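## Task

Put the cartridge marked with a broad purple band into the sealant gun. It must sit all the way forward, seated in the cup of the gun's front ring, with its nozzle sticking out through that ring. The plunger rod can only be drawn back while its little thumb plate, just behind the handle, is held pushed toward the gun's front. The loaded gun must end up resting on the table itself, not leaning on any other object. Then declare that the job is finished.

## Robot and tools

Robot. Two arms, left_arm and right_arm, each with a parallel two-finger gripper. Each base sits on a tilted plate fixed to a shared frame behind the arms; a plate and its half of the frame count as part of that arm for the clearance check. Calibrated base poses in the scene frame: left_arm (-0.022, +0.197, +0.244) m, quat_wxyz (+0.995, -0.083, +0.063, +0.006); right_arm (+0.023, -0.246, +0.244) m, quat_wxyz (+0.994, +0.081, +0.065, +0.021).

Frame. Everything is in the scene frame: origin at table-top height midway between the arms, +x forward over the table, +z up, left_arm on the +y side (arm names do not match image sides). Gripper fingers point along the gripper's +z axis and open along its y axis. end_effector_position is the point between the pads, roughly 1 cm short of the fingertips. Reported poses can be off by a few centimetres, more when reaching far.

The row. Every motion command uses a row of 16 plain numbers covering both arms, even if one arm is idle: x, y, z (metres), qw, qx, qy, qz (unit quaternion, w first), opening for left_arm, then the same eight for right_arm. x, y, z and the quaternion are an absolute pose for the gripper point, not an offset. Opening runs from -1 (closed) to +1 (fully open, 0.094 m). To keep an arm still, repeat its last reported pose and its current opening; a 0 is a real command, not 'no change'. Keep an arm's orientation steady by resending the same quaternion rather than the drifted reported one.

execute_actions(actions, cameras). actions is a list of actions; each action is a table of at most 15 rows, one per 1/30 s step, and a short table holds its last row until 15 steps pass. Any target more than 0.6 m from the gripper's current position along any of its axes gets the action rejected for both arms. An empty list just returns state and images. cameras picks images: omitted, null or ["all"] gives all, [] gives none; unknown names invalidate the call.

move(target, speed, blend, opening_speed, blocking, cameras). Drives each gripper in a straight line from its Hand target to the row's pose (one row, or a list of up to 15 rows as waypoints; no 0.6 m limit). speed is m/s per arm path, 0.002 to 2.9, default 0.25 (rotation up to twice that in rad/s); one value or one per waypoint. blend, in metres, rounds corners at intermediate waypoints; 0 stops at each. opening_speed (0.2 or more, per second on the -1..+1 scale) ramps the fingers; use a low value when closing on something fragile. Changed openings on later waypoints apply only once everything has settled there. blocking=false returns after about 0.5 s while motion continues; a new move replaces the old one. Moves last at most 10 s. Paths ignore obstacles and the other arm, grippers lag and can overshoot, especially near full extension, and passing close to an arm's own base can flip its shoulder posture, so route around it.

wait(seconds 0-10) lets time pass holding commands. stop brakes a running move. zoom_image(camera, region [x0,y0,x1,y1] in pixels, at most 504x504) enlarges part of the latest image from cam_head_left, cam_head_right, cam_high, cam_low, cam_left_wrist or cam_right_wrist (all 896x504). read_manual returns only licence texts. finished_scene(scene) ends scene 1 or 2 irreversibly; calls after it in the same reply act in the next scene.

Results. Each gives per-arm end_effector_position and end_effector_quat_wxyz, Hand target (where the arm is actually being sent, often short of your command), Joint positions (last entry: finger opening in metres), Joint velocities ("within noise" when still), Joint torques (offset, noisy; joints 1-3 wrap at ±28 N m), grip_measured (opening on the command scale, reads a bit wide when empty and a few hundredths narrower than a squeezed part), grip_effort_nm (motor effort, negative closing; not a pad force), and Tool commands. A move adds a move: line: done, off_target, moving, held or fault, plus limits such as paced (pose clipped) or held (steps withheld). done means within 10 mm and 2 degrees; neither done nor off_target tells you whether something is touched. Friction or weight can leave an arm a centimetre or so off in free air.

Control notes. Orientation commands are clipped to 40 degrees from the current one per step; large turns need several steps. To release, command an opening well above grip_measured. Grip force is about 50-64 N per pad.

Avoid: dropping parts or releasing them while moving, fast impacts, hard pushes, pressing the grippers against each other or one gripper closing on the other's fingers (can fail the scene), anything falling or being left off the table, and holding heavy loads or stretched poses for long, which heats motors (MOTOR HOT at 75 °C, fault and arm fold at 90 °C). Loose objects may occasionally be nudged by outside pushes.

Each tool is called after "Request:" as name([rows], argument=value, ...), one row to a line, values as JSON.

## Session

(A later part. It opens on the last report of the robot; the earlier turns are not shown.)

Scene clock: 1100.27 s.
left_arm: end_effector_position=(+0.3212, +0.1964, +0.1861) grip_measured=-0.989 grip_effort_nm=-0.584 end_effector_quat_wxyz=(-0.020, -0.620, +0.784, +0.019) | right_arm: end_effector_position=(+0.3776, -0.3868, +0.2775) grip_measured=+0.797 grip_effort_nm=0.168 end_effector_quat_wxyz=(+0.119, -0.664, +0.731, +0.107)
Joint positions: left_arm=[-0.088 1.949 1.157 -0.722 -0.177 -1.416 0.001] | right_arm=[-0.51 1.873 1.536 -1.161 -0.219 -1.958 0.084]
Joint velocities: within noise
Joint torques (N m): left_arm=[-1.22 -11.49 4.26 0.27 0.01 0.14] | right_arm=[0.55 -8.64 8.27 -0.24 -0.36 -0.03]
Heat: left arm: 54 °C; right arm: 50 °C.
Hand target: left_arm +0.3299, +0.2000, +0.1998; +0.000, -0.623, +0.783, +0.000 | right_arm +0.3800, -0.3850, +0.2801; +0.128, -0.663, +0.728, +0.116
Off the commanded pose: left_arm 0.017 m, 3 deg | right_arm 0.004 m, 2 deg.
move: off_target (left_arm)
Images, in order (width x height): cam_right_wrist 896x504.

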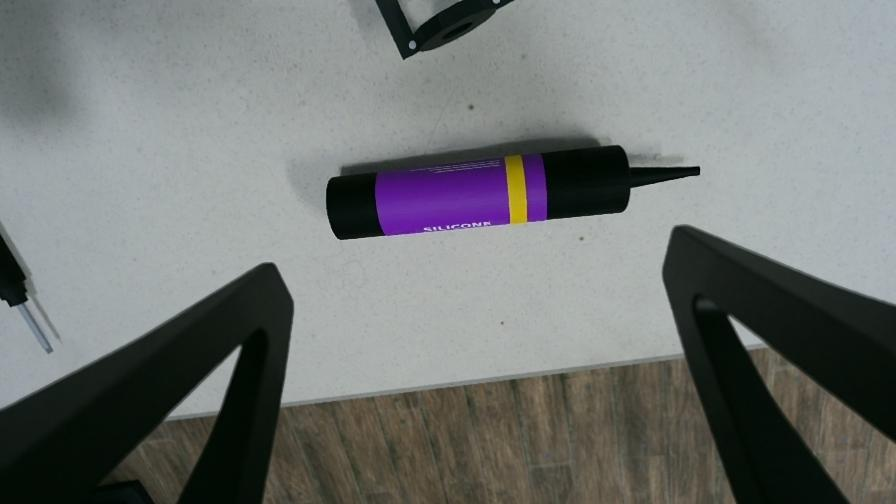

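Request:
execute_actions(actions=[], cameras=["cam_low","cam_high","cam_right_wrist","cam_left_wrist"])

Request:
zoom_image(camera="cam_low", region=[500, 235, 560, 275])

Request:
zoom_image(camera="cam_high", region=[380, 220, 540, 440])

Scene clock: 1110.17 s.
left_arm: end_effector_position=(+0.3212, +0.1964, +0.1861) grip_measured=-0.989 grip_effort_nm=-0.589 end_effector_quat_wxyz=(-0.020, -0.620, +0.784, +0.019) | right_arm: end_effector_position=(+0.3773, -0.3866, +0.2776) grip_measured=+0.797 grip_effort_nm=0.168 end_effector_quat_wxyz=(+0.119, -0.664, +0.730, +0.108)
Joint positions: left_arm=[-0.088 1.949 1.157 -0.722 -0.177 -1.416 0.001] | right_arm=[-0.51 1.873 1.536 -1.163 -0.219 -1.959 0.084]
Joint velocities: within noise
Joint torques (N m): left_arm=[-1.17 -11.54 4.42 0.31 0.01 0.15] | right_arm=[0.53 -8.64 8.23 -0.25 -0.36 -0.06]
Heat: left arm: 54 °C; right arm: 50 °C.
Hand target: left_arm +0.3298, +0.2000, +0.1998; +0.000, -0.623, +0.783, +0.000 | right_arm +0.3800, -0.3850, +0.2801; +0.128, -0.663, +0.728, +0.116
Tool commands: left_gripper/opening=-1.0 right_gripper/opening=+0.8
Off the commanded pose: left_arm 0.017 m, 3 deg | right_arm 0.004 m, 1 deg.
Images, in order (width x height): cam_high 896x504, cam_low 896x504, cam_left_wrist 896x504, cam_right_wrist 896x504.

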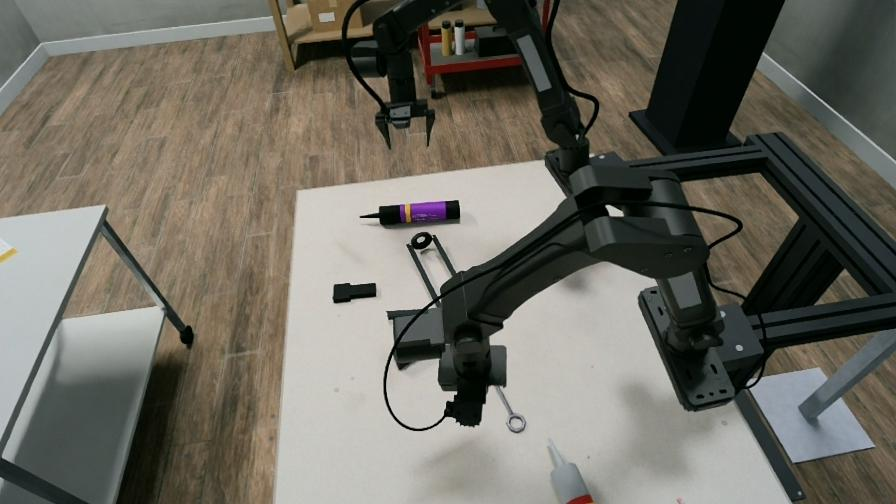

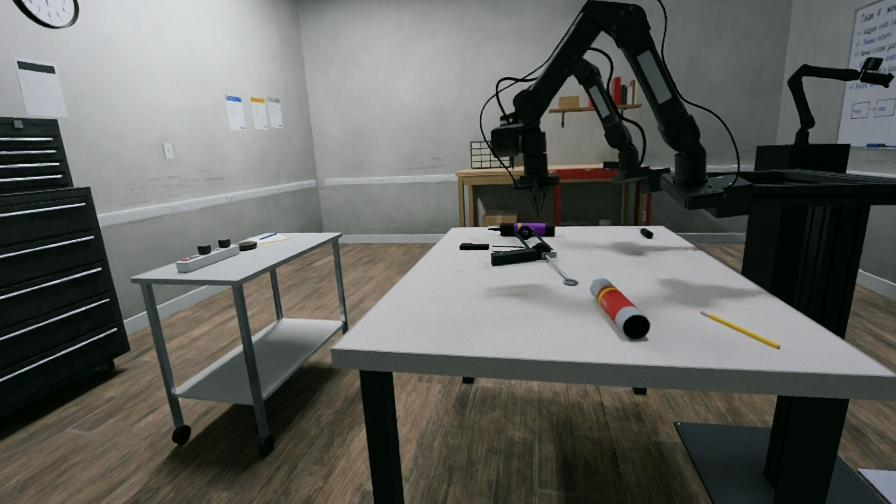

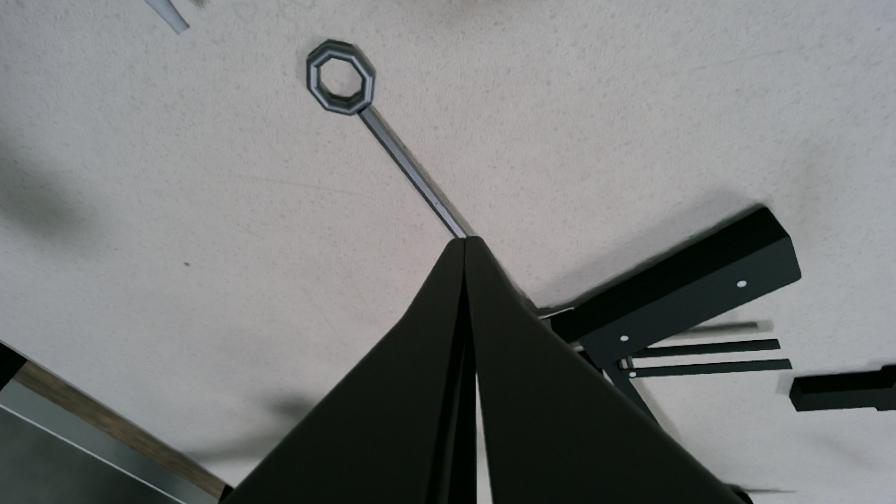

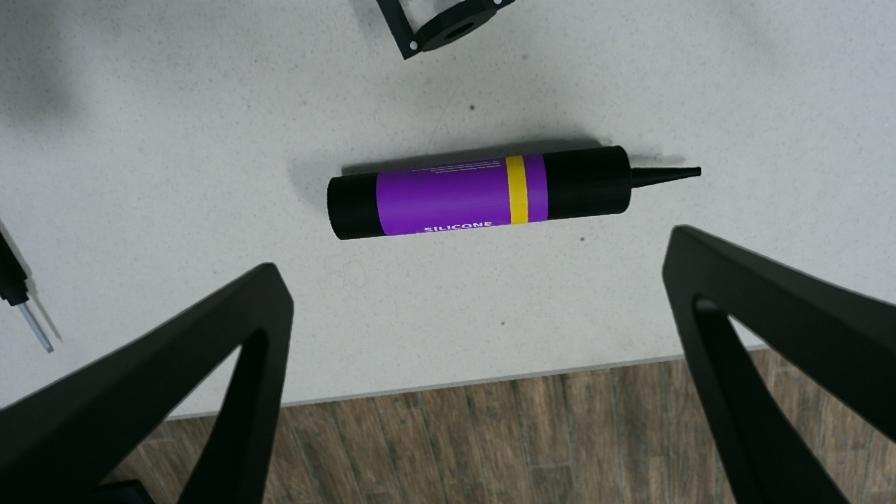

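Scaled by 8.400 from the camera's 896x504 image, which has a finer 1280x720 frame.

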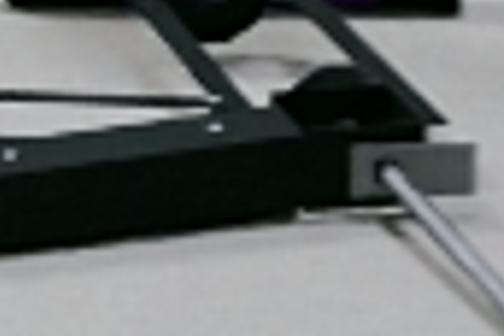

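Scaled by 2.291 from the camera's 896x504 image, which has a finer 1280x720 frame.

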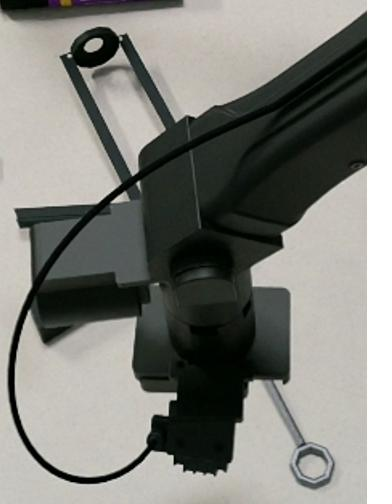

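Request:
move([
  [0.3000,0.2800,0.2200,0.0547,0.7741,-0.6269,0.0679,0.1,0.3600,-0.1500,0.2200,0,-0.1089,0.9941,0,-0.2],
  [0.2800,0.2600,0.1800,0.0547,0.7741,-0.6269,0.0679,0.1,0.3250,-0.0360,0.1100,0,-0.1089,0.9941,0,-0.2],
], speed=[0.25,0.2], cameras=["cam_right_wrist","cam_left_wrist"])

Scene clock: 1142.13 s.
left_arm: end_effector_position=(+0.2748, +0.2627, +0.1757) grip_measured=+0.097 grip_effort_nm=0.139 end_effector_quat_wxyz=(+0.064, +0.774, -0.627, +0.059) | right_arm: end_effector_position=(+0.3164, -0.0430, +0.1105) grip_measured=-0.197 grip_effort_nm=-0.120 end_effector_quat_wxyz=(-0.017, -0.112, +0.994, -0.001)
Joint positions: left_arm=[0.247 1.783 0.912 -0.571 0.042 -1.512 0.052] | right_arm=[0.58 2.312 1.211 -0.484 0.192 0.403 0.038]
Joint velocities: within noise
Joint torques (N m): left_arm=[-2.35 -7.88 4.1 0.3 0.11 -0.12] | right_arm=[3.17 -9.11 5.94 0.38 0.17 0.1]
Heat: left arm: 53 °C; right arm: 51 °C.
Hand target: left_arm +0.2800, +0.2600, +0.1800; +0.055, +0.774, -0.627, +0.068 | right_arm +0.3248, -0.0361, +0.1103; +0.000, -0.109, +0.994, +0.000
Off the commanded pose: left_arm 0.007 m, 2 deg | right_arm 0.011 m, 2 deg.
move: off_target (right_arm)
Images, in order (width x height): cam_left_wrist 896x504, cam_right_wrist 896x504.

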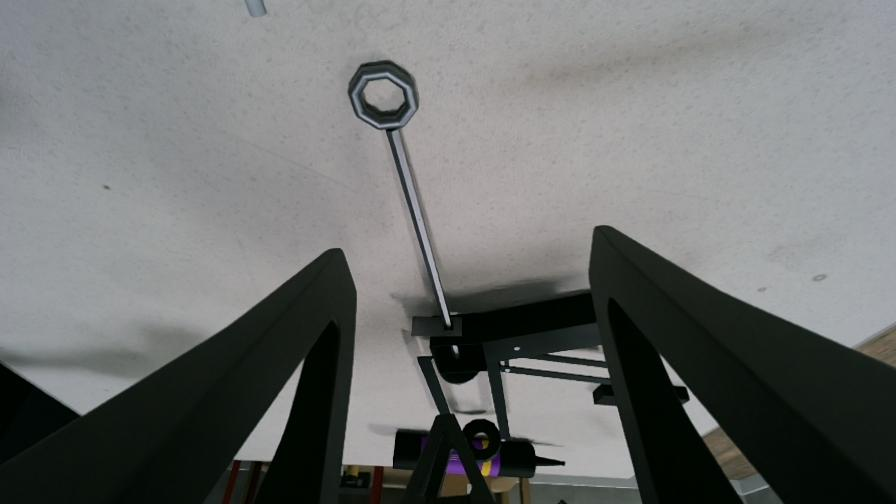

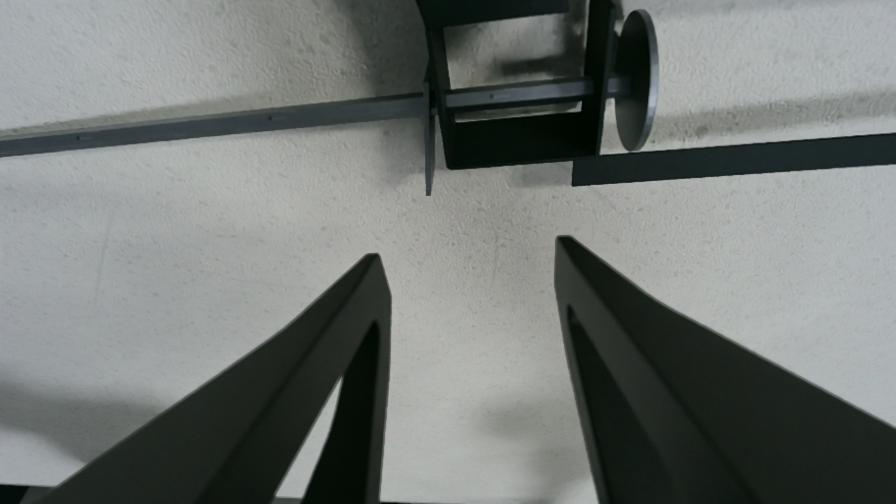

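Request:
move([
  [0.2800,0.2600,0.1800,0.0547,0.7741,-0.6269,0.0679,0.1,0.3230,-0.0300,0.0650,0.006,-0.1089,0.9941,0,-0.28],
], speed=0.1, cameras=["cam_right_wrist","cam_low"])

Request:
zoom_image(camera="cam_low", region=[500, 215, 580, 275])

Scene clock: 1150.97 s.
left_arm: end_effector_position=(+0.2751, +0.2628, +0.1757) grip_measured=+0.097 grip_effort_nm=0.139 end_effector_quat_wxyz=(+0.064, +0.774, -0.627, +0.059) | right_arm: end_effector_position=(+0.3144, -0.0345, +0.0672) grip_measured=-0.277 grip_effort_nm=-0.120 end_effector_quat_wxyz=(-0.009, -0.110, +0.994, +0.000)
Joint positions: left_arm=[0.247 1.783 0.912 -0.57 0.042 -1.513 0.052] | right_arm=[0.58 2.447 1.226 -0.35 0.198 0.403 0.034]
Joint velocities: within noise
Joint torques (N m): left_arm=[-2.24 -7.8 4.01 0.32 0.12 -0.09] | right_arm=[2.66 -9.21 5.15 0.46 0.15 -0.01]
Heat: left arm: 49 °C; right arm: 50 °C.
Hand target: left_arm +0.2800, +0.2600, +0.1800; +0.055, +0.774, -0.627, +0.068 | right_arm +0.3229, -0.0301, +0.0653; +0.006, -0.109, +0.994, +0.000
Off the commanded pose: left_arm 0.007 m, 1 deg | right_arm 0.010 m, 2 deg.
move: done
Images, in order (width x height): cam_low 896x504, cam_right_wrist 896x504.

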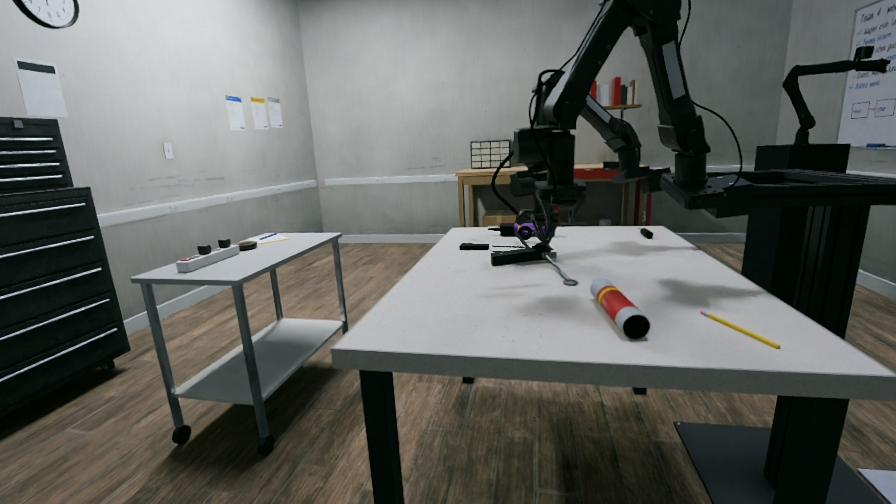

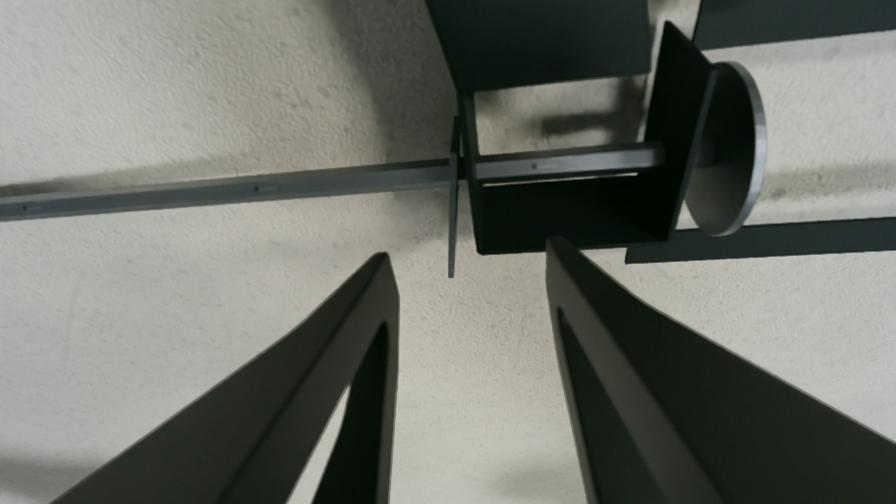

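Scaled by 6.300 from the camera's 896x504 image, which has a finer 1280x720 frame.

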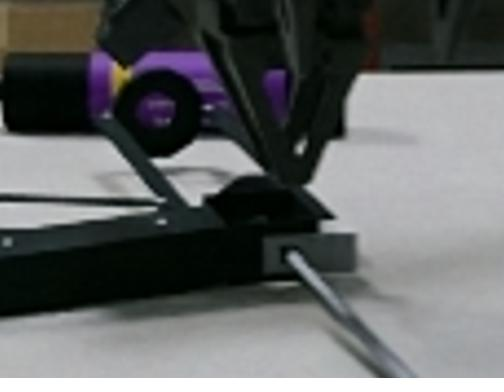

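Request:
move([
  [0.2800,0.2600,0.1800,0.0547,0.7741,-0.6269,0.0679,0.1,0.3270,-0.0310,0.0500,0.006,-0.1089,0.9941,0,-0.28],
  [0.2800,0.2600,0.1800,0.0547,0.7741,-0.6269,0.0679,0.1,0.3270,-0.0310,0.0410,0.006,-0.1089,0.9941,0,-0.28],
], speed=0.05, cameras=["cam_right_wrist","cam_low"])

Request:
zoom_image(camera="cam_low", region=[500, 215, 580, 275])

Request:
zoom_image(camera="cam_right_wrist", region=[340, 100, 640, 340])

Scene clock: 1156.70 s.
left_arm: end_effector_position=(+0.2751, +0.2628, +0.1757) grip_measured=+0.097 grip_effort_nm=0.144 end_effector_quat_wxyz=(+0.063, +0.774, -0.627, +0.059) | right_arm: end_effector_position=(+0.3165, -0.0330, +0.0443) grip_measured=-0.277 grip_effort_nm=-0.120 end_effector_quat_wxyz=(-0.009, -0.113, +0.994, +0.000)
Joint positions: left_arm=[0.247 1.783 0.912 -0.569 0.042 -1.513 0.052] | right_arm=[0.567 2.524 1.257 -0.3 0.198 0.384 0.034]
Joint velocities: within noise
Joint torques (N m): left_arm=[-2.28 -7.8 4.05 0.29 0.11 -0.13] | right_arm=[1.98 -9.46 5.07 0.41 0.15 -0.02]
Heat: left arm: 47 °C; right arm: 49 °C.
Hand target: left_arm +0.2800, +0.2600, +0.1800; +0.055, +0.774, -0.627, +0.068 | right_arm +0.3268, -0.0312, +0.0414; +0.006, -0.109, +0.994, +0.000
Off the commanded pose: left_arm 0.007 m, 1 deg | right_arm 0.011 m, 2 deg.
move: off_target (right_arm)
Images, in order (width x height): cam_low 896x504, cam_right_wrist 896x504.

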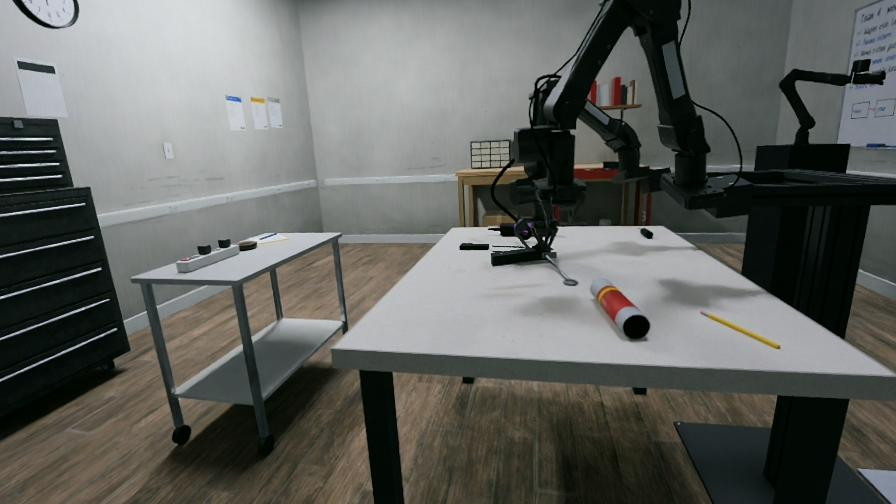

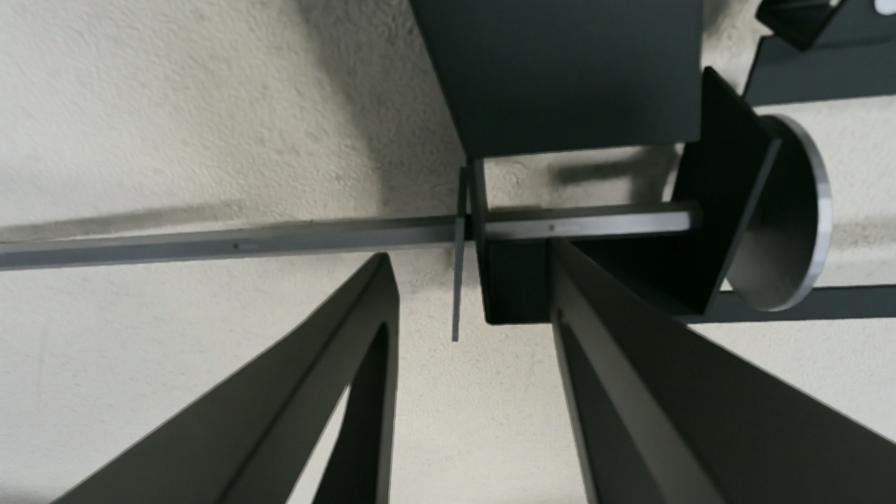

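Scaled by 6.300 from the camera's 896x504 image, which has a finer 1280x720 frame.

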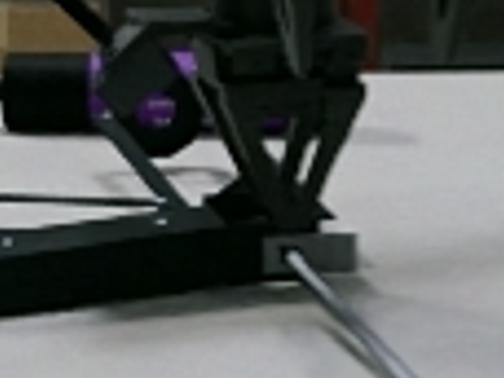

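Scaled by 1.680 from the camera's 896x504 image, which has a finer 1280x720 frame.

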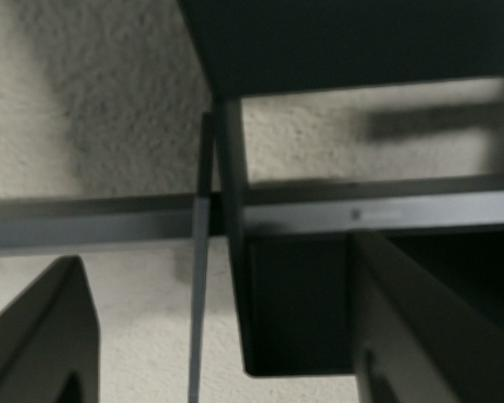

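Request:
move([
  [0.2800,0.2600,0.1800,0.0547,0.7741,-0.6269,0.0679,0.1,0.3200,-0.0330,0.0440,0.006,-0.1089,0.9941,0,-0.28],
  [0.2800,0.2600,0.1800,0.0547,0.7741,-0.6269,0.0679,0.1,0.3200,-0.0330,0.0350,0.006,-0.1089,0.9941,0,-0.28],
], speed=0.04, cameras=["cam_right_wrist","cam_low"])

Request:
zoom_image(camera="cam_low", region=[500, 215, 580, 275])

Request:
zoom_image(camera="cam_right_wrist", region=[340, 100, 640, 340])

Scene clock: 1165.27 s.
left_arm: end_effector_position=(+0.2752, +0.2629, +0.1757) grip_measured=+0.097 grip_effort_nm=0.139 end_effector_quat_wxyz=(+0.063, +0.774, -0.627, +0.059) | right_arm: end_effector_position=(+0.3168, -0.0317, +0.0401) grip_measured=-0.277 grip_effort_nm=-0.125 end_effector_quat_wxyz=(-0.002, -0.112, +0.994, +0.004)
Joint positions: left_arm=[0.247 1.783 0.912 -0.569 0.042 -1.513 0.052] | right_arm=[0.567 2.533 1.246 -0.264 0.198 0.384 0.034]
Joint velocities: within noise
Joint torques (N m): left_arm=[-2.19 -7.73 4.03 0.33 0.07 -0.06] | right_arm=[2.25 -9.31 3.52 0.47 0.17 0.01]
Heat: left arm: 45 °C; right arm: 50 °C.
Hand target: left_arm +0.2800, +0.2601, +0.1800; +0.055, +0.774, -0.627, +0.068 | right_arm +0.3198, -0.0332, +0.0351; +0.006, -0.109, +0.994, +0.000
Off the commanded pose: left_arm 0.007 m, 1 deg | right_arm 0.006 m, 1 deg.
move: done
Images, in order (width x height): cam_low 896x504, cam_right_wrist 896x504.

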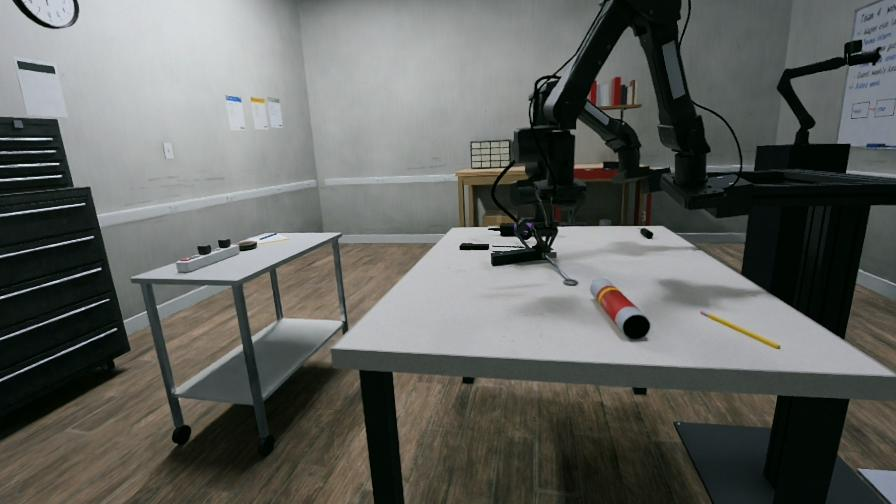

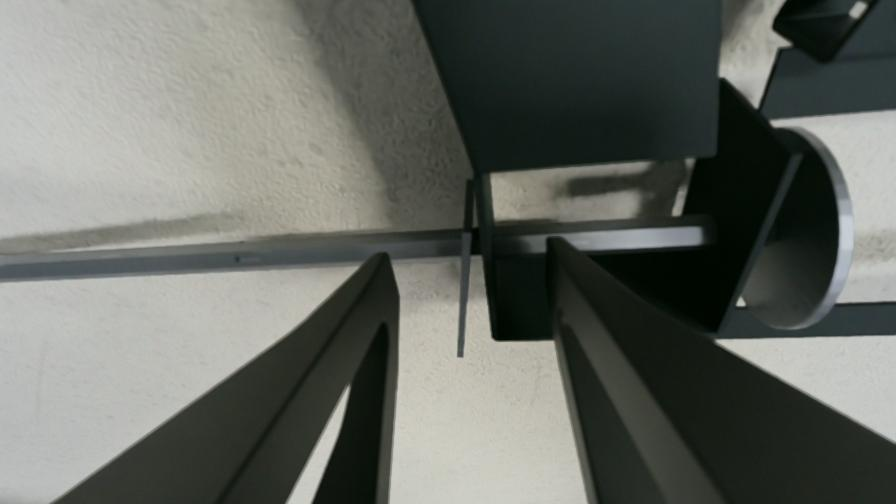

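Scaled by 6.300 from the camera's 896x504 image, which has a finer 1280x720 frame.

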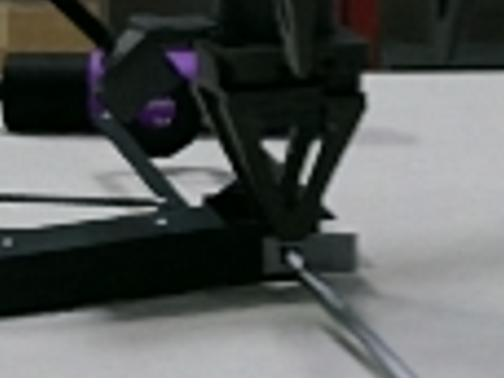

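Scaled by 1.680 from the camera's 896x504 image, which has a finer 1280x720 frame.

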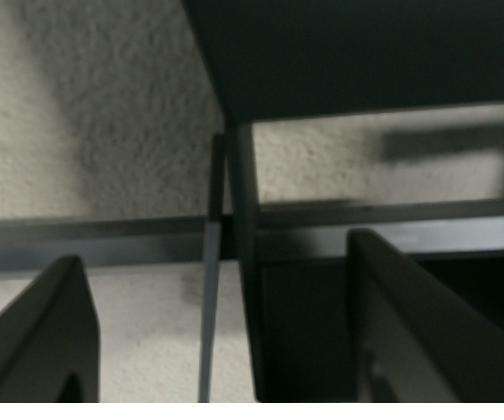

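Request:
execute_actions(actions=[])

Scene clock: 1180.00 s.
left_arm: end_effector_position=(+0.2752, +0.2629, +0.1757) grip_measured=+0.097 grip_effort_nm=0.139 end_effector_quat_wxyz=(+0.063, +0.774, -0.627, +0.059) | right_arm: end_effector_position=(+0.3171, -0.0315, +0.0401) grip_measured=-0.277 grip_effort_nm=-0.120 end_effector_quat_wxyz=(-0.001, -0.111, +0.994, +0.004)
Joint positions: left_arm=[0.247 1.783 0.912 -0.569 0.042 -1.513 0.052] | right_arm=[0.567 2.533 1.246 -0.263 0.198 0.384 0.034]
Joint velocities: within noise
Joint torques (N m): left_arm=[-2.19 -7.87 4.1 0.33 0.08 -0.12] | right_arm=[2.25 -9.35 3.63 0.47 0.15 0]
Heat: left arm: 44 °C; right arm: 49 °C.
Hand target: left_arm +0.2800, +0.2600, +0.1800; +0.055, +0.774, -0.627, +0.068 | right_arm +0.3199, -0.0331, +0.0351; +0.006, -0.109, +0.994, +0.000
Tool commands: left_gripper/opening=+0.1 right_gripper/opening=-0.28
Off the commanded pose: left_arm 0.007 m, 1 deg | right_arm 0.006 m, 1 deg.

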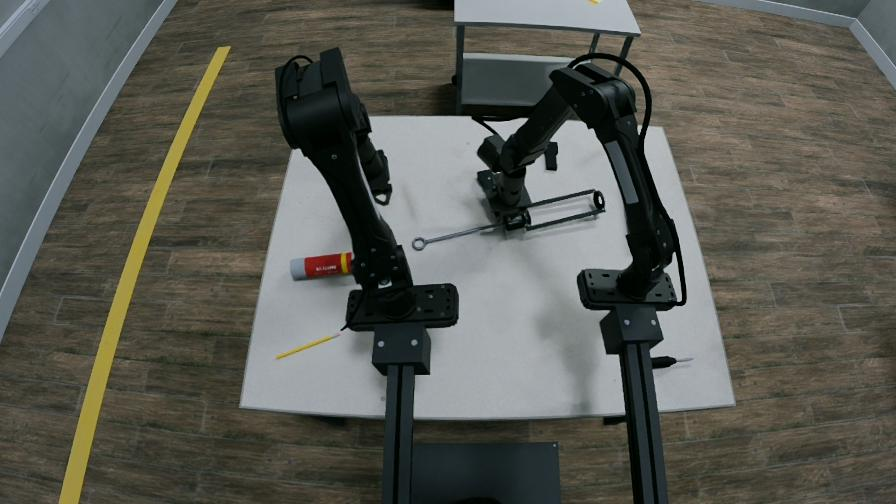

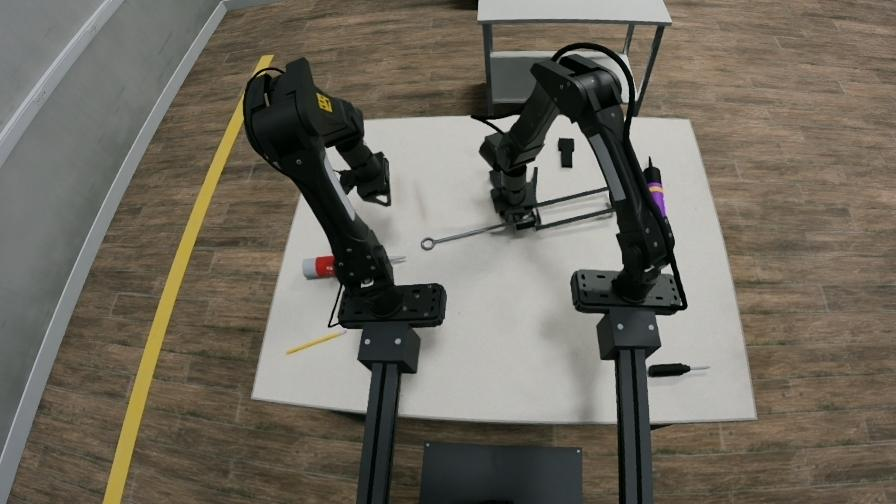

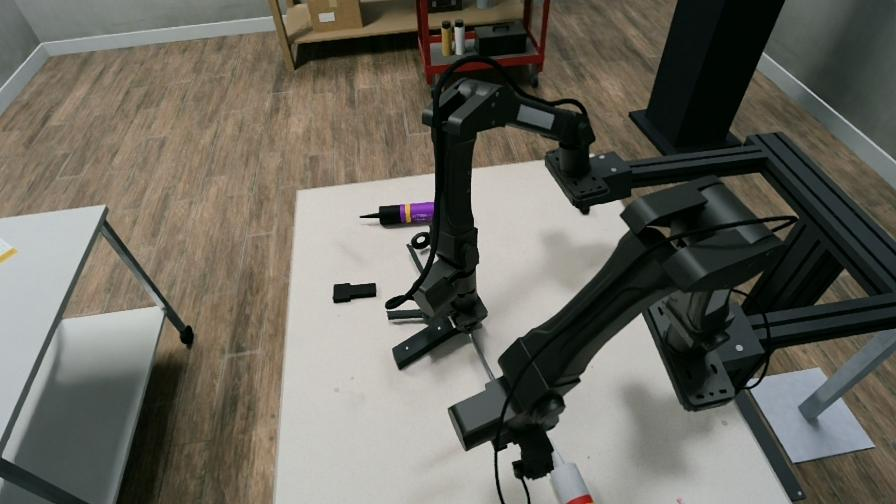

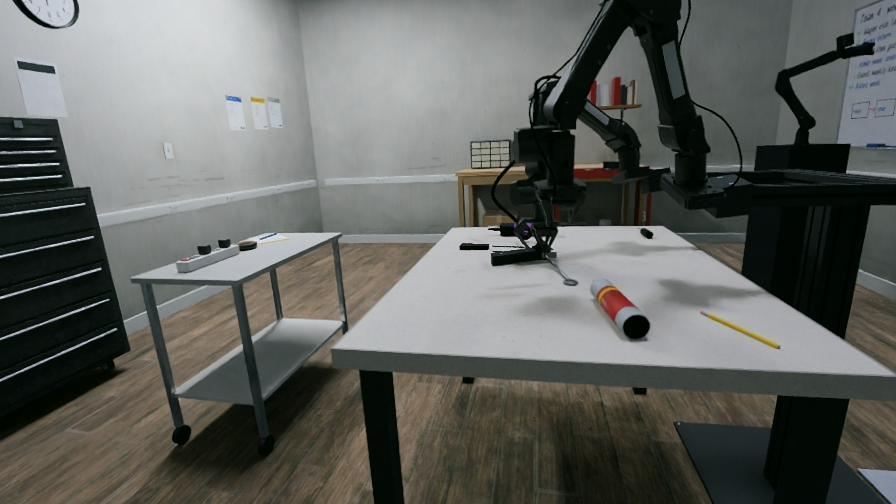

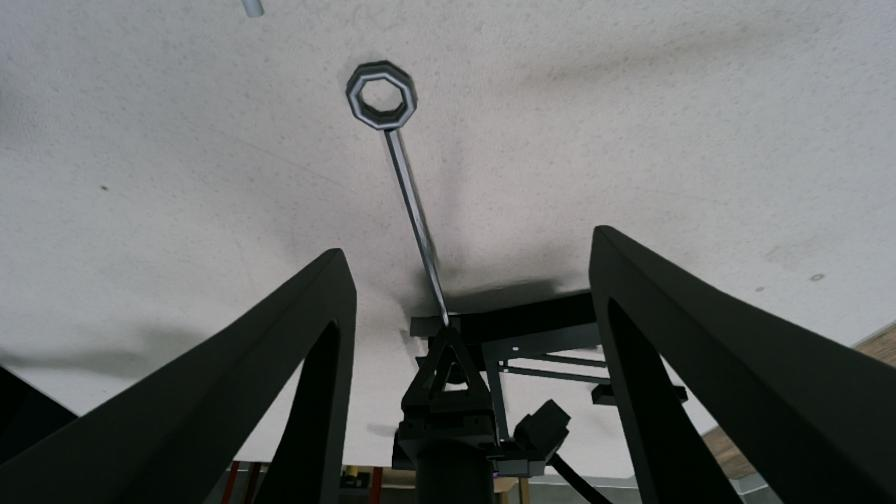

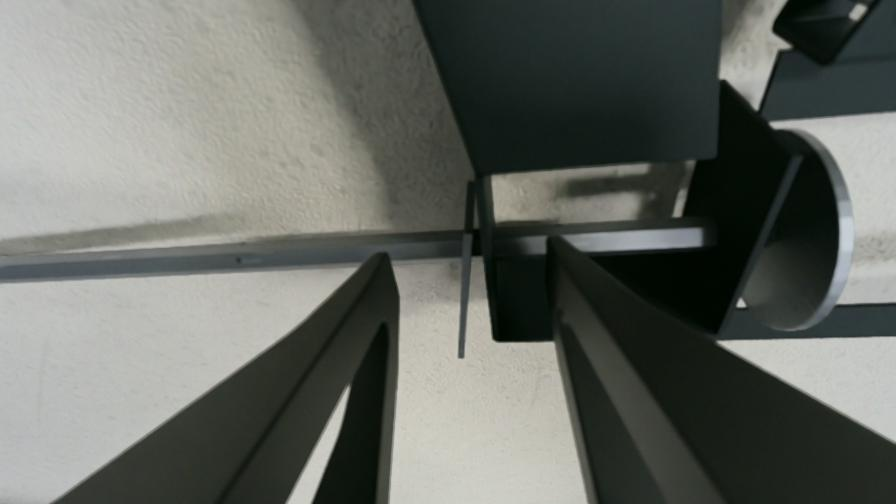

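Request:
move(target=[0.28,0.26,0.18,0.0547,0.7741,-0.6269,0.0679,0.1,0.3160,-0.0348,0.0325,0.006,-0.1089,0.9941,0,-0.28], speed=0.03, cameras=["cam_right_wrist","cam_head_right"])

Request:
zoom_image(camera="cam_head_right", region=[460, 160, 620, 250])

Scene clock: 1188.77 s.
left_arm: end_effector_position=(+0.2752, +0.2629, +0.1757) grip_measured=+0.097 grip_effort_nm=0.134 end_effector_quat_wxyz=(+0.063, +0.774, -0.627, +0.059) | right_arm: end_effector_position=(+0.3161, -0.0319, +0.0387) grip_measured=-0.277 grip_effort_nm=-0.120 end_effector_quat_wxyz=(+0.001, -0.111, +0.994, +0.006)
Joint positions: left_arm=[0.247 1.783 0.912 -0.569 0.042 -1.513 0.052] | right_arm=[0.567 2.533 1.234 -0.245 0.198 0.384 0.034]
Joint velocities: within noise
Joint torques (N m): left_arm=[-2.18 -7.73 4.11 0.3 0.08 -0.09] | right_arm=[2.17 -9.13 2.93 0.55 0.13 0.03]
Heat: left arm: 43 °C; right arm: 49 °C.
Hand target: left_arm +0.2800, +0.2600, +0.1800; +0.055, +0.774, -0.627, +0.068 | right_arm +0.3160, -0.0349, +0.0327; +0.006, -0.109, +0.994, +0.000
Off the commanded pose: left_arm 0.007 m, 1 deg | right_arm 0.007 m, 1 deg.
move: done
Images, in order (width x height): cam_head_right 896x504, cam_right_wrist 896x504.

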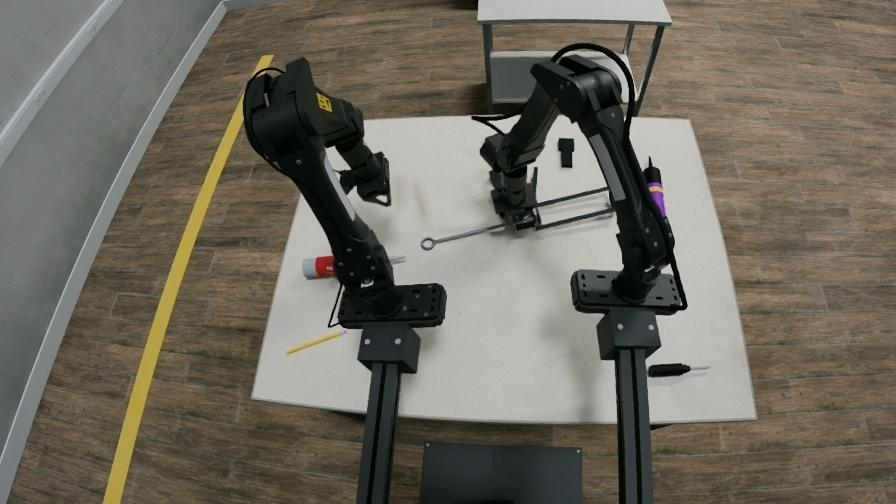

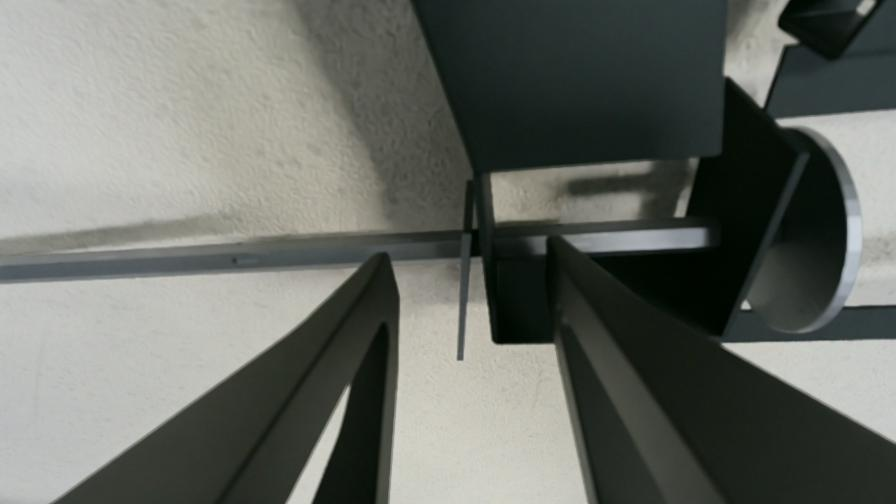

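Scaled by 3.150 from the camera's 896x504 image, which has a finer 1280x720 frame.

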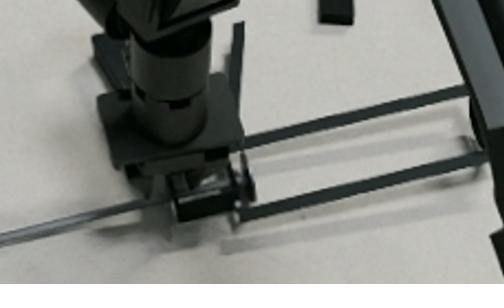

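Request:
move(target=[0.28,0.26,0.18,0.0547,0.7741,-0.6269,0.0679,0.1,0.3125,-0.0360,0.0325,0.006,-0.1089,0.9941,0,-0.28], speed=0.03, cameras=["cam_right_wrist"])

Scene clock: 1191.53 s.
left_arm: end_effector_position=(+0.2753, +0.2629, +0.1757) grip_measured=+0.097 grip_effort_nm=0.144 end_effector_quat_wxyz=(+0.063, +0.774, -0.627, +0.059) | right_arm: end_effector_position=(+0.3115, -0.0345, +0.0368) grip_measured=-0.277 grip_effort_nm=-0.120 end_effector_quat_wxyz=(-0.001, -0.111, +0.994, +0.005)
Joint positions: left_arm=[0.247 1.783 0.912 -0.569 0.042 -1.513 0.052] | right_arm=[0.567 2.533 1.217 -0.233 0.198 0.384 0.034]
Joint velocities: within noise
Joint torques (N m): left_arm=[-2.24 -7.84 4.01 0.32 0.1 -0.11] | right_arm=[2.41 -9.46 2.82 0.44 0.15 0.04]
Heat: left arm: 43 °C; right arm: 49 °C.
Hand target: left_arm +0.2801, +0.2601, +0.1800; +0.055, +0.774, -0.627, +0.068 | right_arm +0.3124, -0.0361, +0.0326; +0.006, -0.109, +0.994, +0.000
Off the commanded pose: left_arm 0.007 m, 1 deg | right_arm 0.005 m, 1 deg.
move: done
Images, in order (width x height): cam_right_wrist 896x504.

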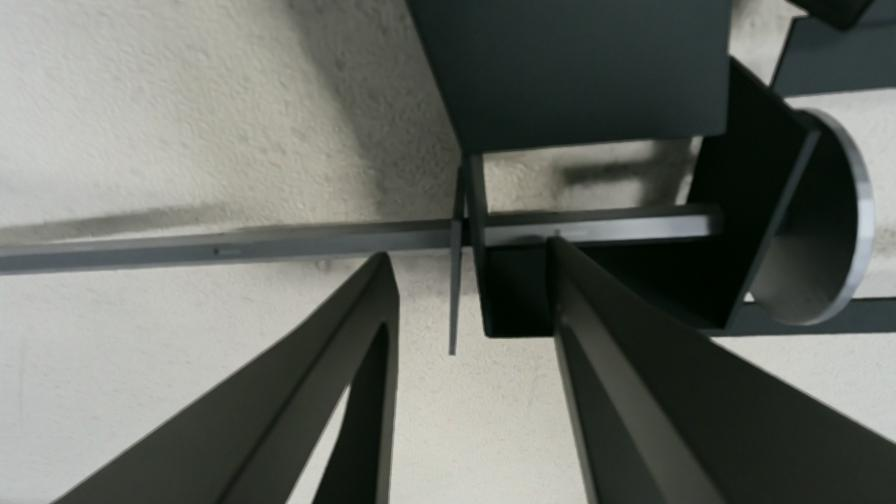

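Request:
move(target=[0.28,0.26,0.18,0.0547,0.7741,-0.6269,0.0679,0.1,0.3125,-0.0360,0.0325,0.006,-0.1089,0.9941,0,-0.6], speed=0.03, opening_speed=0.25, cameras=["cam_right_wrist"])

Scene clock: 1195.33 s.
left_arm: end_effector_position=(+0.2753, +0.2629, +0.1757) grip_measured=+0.097 grip_effort_nm=0.139 end_effector_quat_wxyz=(+0.063, +0.774, -0.627, +0.059) | right_arm: end_effector_position=(+0.3118, -0.0344, +0.0368) grip_measured=-0.597 grip_effort_nm=-0.120 end_effector_quat_wxyz=(-0.001, -0.111, +0.994, +0.005)
Joint positions: left_arm=[0.247 1.783 0.912 -0.569 0.042 -1.513 0.052] | right_arm=[0.567 2.533 1.217 -0.232 0.198 0.384 0.019]
Joint velocities: within noise
Joint torques (N m): left_arm=[-2.29 -7.76 4.01 0.28 0.09 -0.1] | right_arm=[2.48 -9.5 2.81 0.49 0.16 0.04]
Heat: left arm: 43 °C; right arm: 49 °C.
Hand target: left_arm +0.2800, +0.2600, +0.1800; +0.055, +0.774, -0.627, +0.068 | right_arm +0.3124, -0.0361, +0.0326; +0.006, -0.109, +0.994, +0.000
Off the commanded pose: left_arm 0.007 m, 1 deg | right_arm 0.005 m, 1 deg.
move: done
Images, in order (width x height): cam_right_wrist 896x504.

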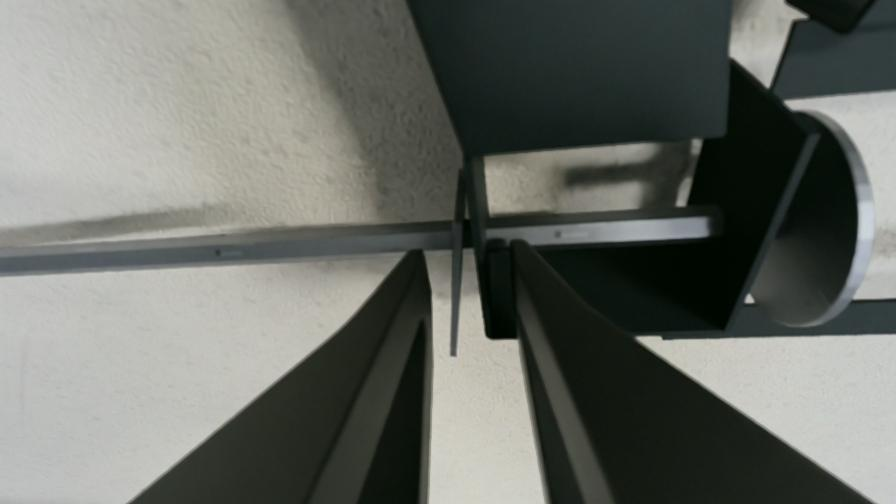

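Request:
move(target=[0.28,0.26,0.18,0.0547,0.7741,-0.6269,0.0679,0.1,0.3125,-0.0360,0.0325,0.006,-0.1089,0.9941,0,-0.9], speed=0.03, opening_speed=0.25, cameras=["cam_right_wrist"])

Scene clock: 1199.63 s.
left_arm: end_effector_position=(+0.2753, +0.2629, +0.1757) grip_measured=+0.097 grip_effort_nm=0.144 end_effector_quat_wxyz=(+0.063, +0.774, -0.627, +0.059) | right_arm: end_effector_position=(+0.3121, -0.0349, +0.0368) grip_measured=-0.899 grip_effort_nm=-0.618 end_effector_quat_wxyz=(+0.000, -0.111, +0.994, +0.003)
Joint positions: left_arm=[0.247 1.783 0.912 -0.569 0.042 -1.513 0.052] | right_arm=[0.567 2.533 1.217 -0.232 0.202 0.384 0.005]
Joint velocities: within noise
Joint torques (N m): left_arm=[-2.3 -7.83 4.01 0.32 0.09 -0.11] | right_arm=[2.45 -9.51 2.81 0.48 0.13 0.03]
Heat: left arm: 43 °C; right arm: 49 °C.
Hand target: left_arm +0.2800, +0.2600, +0.1800; +0.055, +0.774, -0.627, +0.068 | right_arm +0.3124, -0.0361, +0.0326; +0.006, -0.109, +0.994, +0.000
Off the commanded pose: left_arm 0.007 m, 1 deg | right_arm 0.004 m, 1 deg.
move: done
Images, in order (width x height): cam_right_wrist 896x504.

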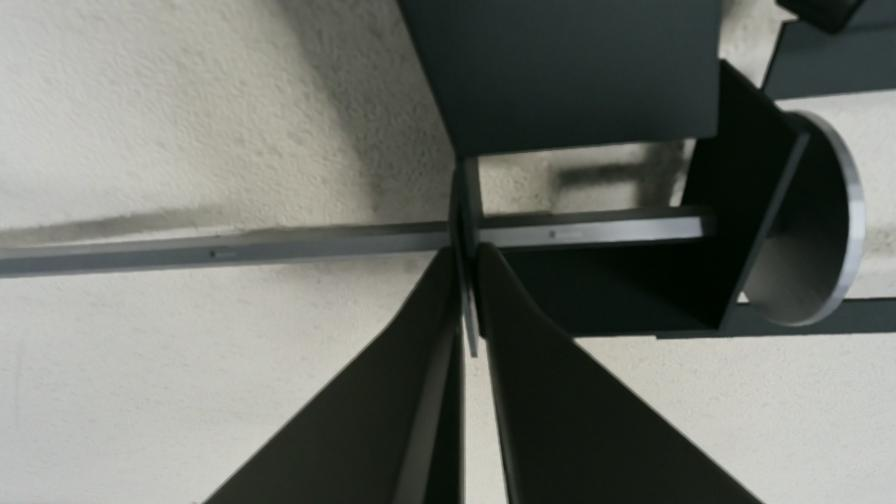

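Request:
move(target=[0.28,0.26,0.18,0.0547,0.7741,-0.6269,0.0679,0.1,0.3125,-0.0360,0.0325,0.006,-0.1089,0.9941,0,-0.97], speed=0.03, opening_speed=0.25, cameras=["cam_right_wrist"])

Request:
zoom_image(camera="cam_right_wrist", region=[380, 130, 580, 380])

Scene clock: 1204.97 s.
left_arm: end_effector_position=(+0.2753, +0.2629, +0.1757) grip_measured=+0.097 grip_effort_nm=0.134 end_effector_quat_wxyz=(+0.063, +0.774, -0.627, +0.059) | right_arm: end_effector_position=(+0.3121, -0.0353, +0.0368) grip_measured=-0.932 grip_effort_nm=-1.004 end_effector_quat_wxyz=(+0.000, -0.112, +0.994, +0.002)
Joint positions: left_arm=[0.247 1.783 0.912 -0.569 0.042 -1.513 0.052] | right_arm=[0.567 2.533 1.217 -0.233 0.204 0.382 0.003]
Joint velocities: within noise
Joint torques (N m): left_arm=[-2.3 -7.73 4.18 0.32 0.09 -0.12] | right_arm=[2.5 -9.57 2.8 0.49 0.15 0.07]
Heat: left arm: 43 °C; right arm: 49 °C.
Hand target: left_arm +0.2800, +0.2600, +0.1800; +0.055, +0.774, -0.627, +0.068 | right_arm +0.3124, -0.0361, +0.0326; +0.006, -0.109, +0.994, +0.000
Off the commanded pose: left_arm 0.007 m, 1 deg | right_arm 0.004 m, 1 deg.
move: done
Images, in order (width x height): cam_right_wrist 896x504.

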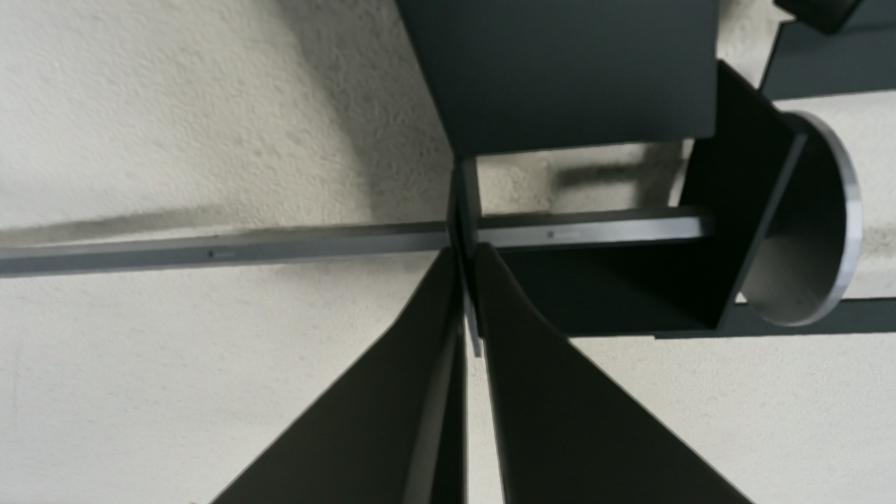

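Scaled by 2.016 from the camera's 896x504 image, which has a finer 1280x720 frame.

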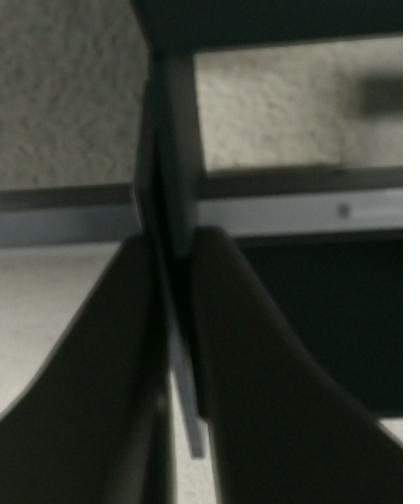

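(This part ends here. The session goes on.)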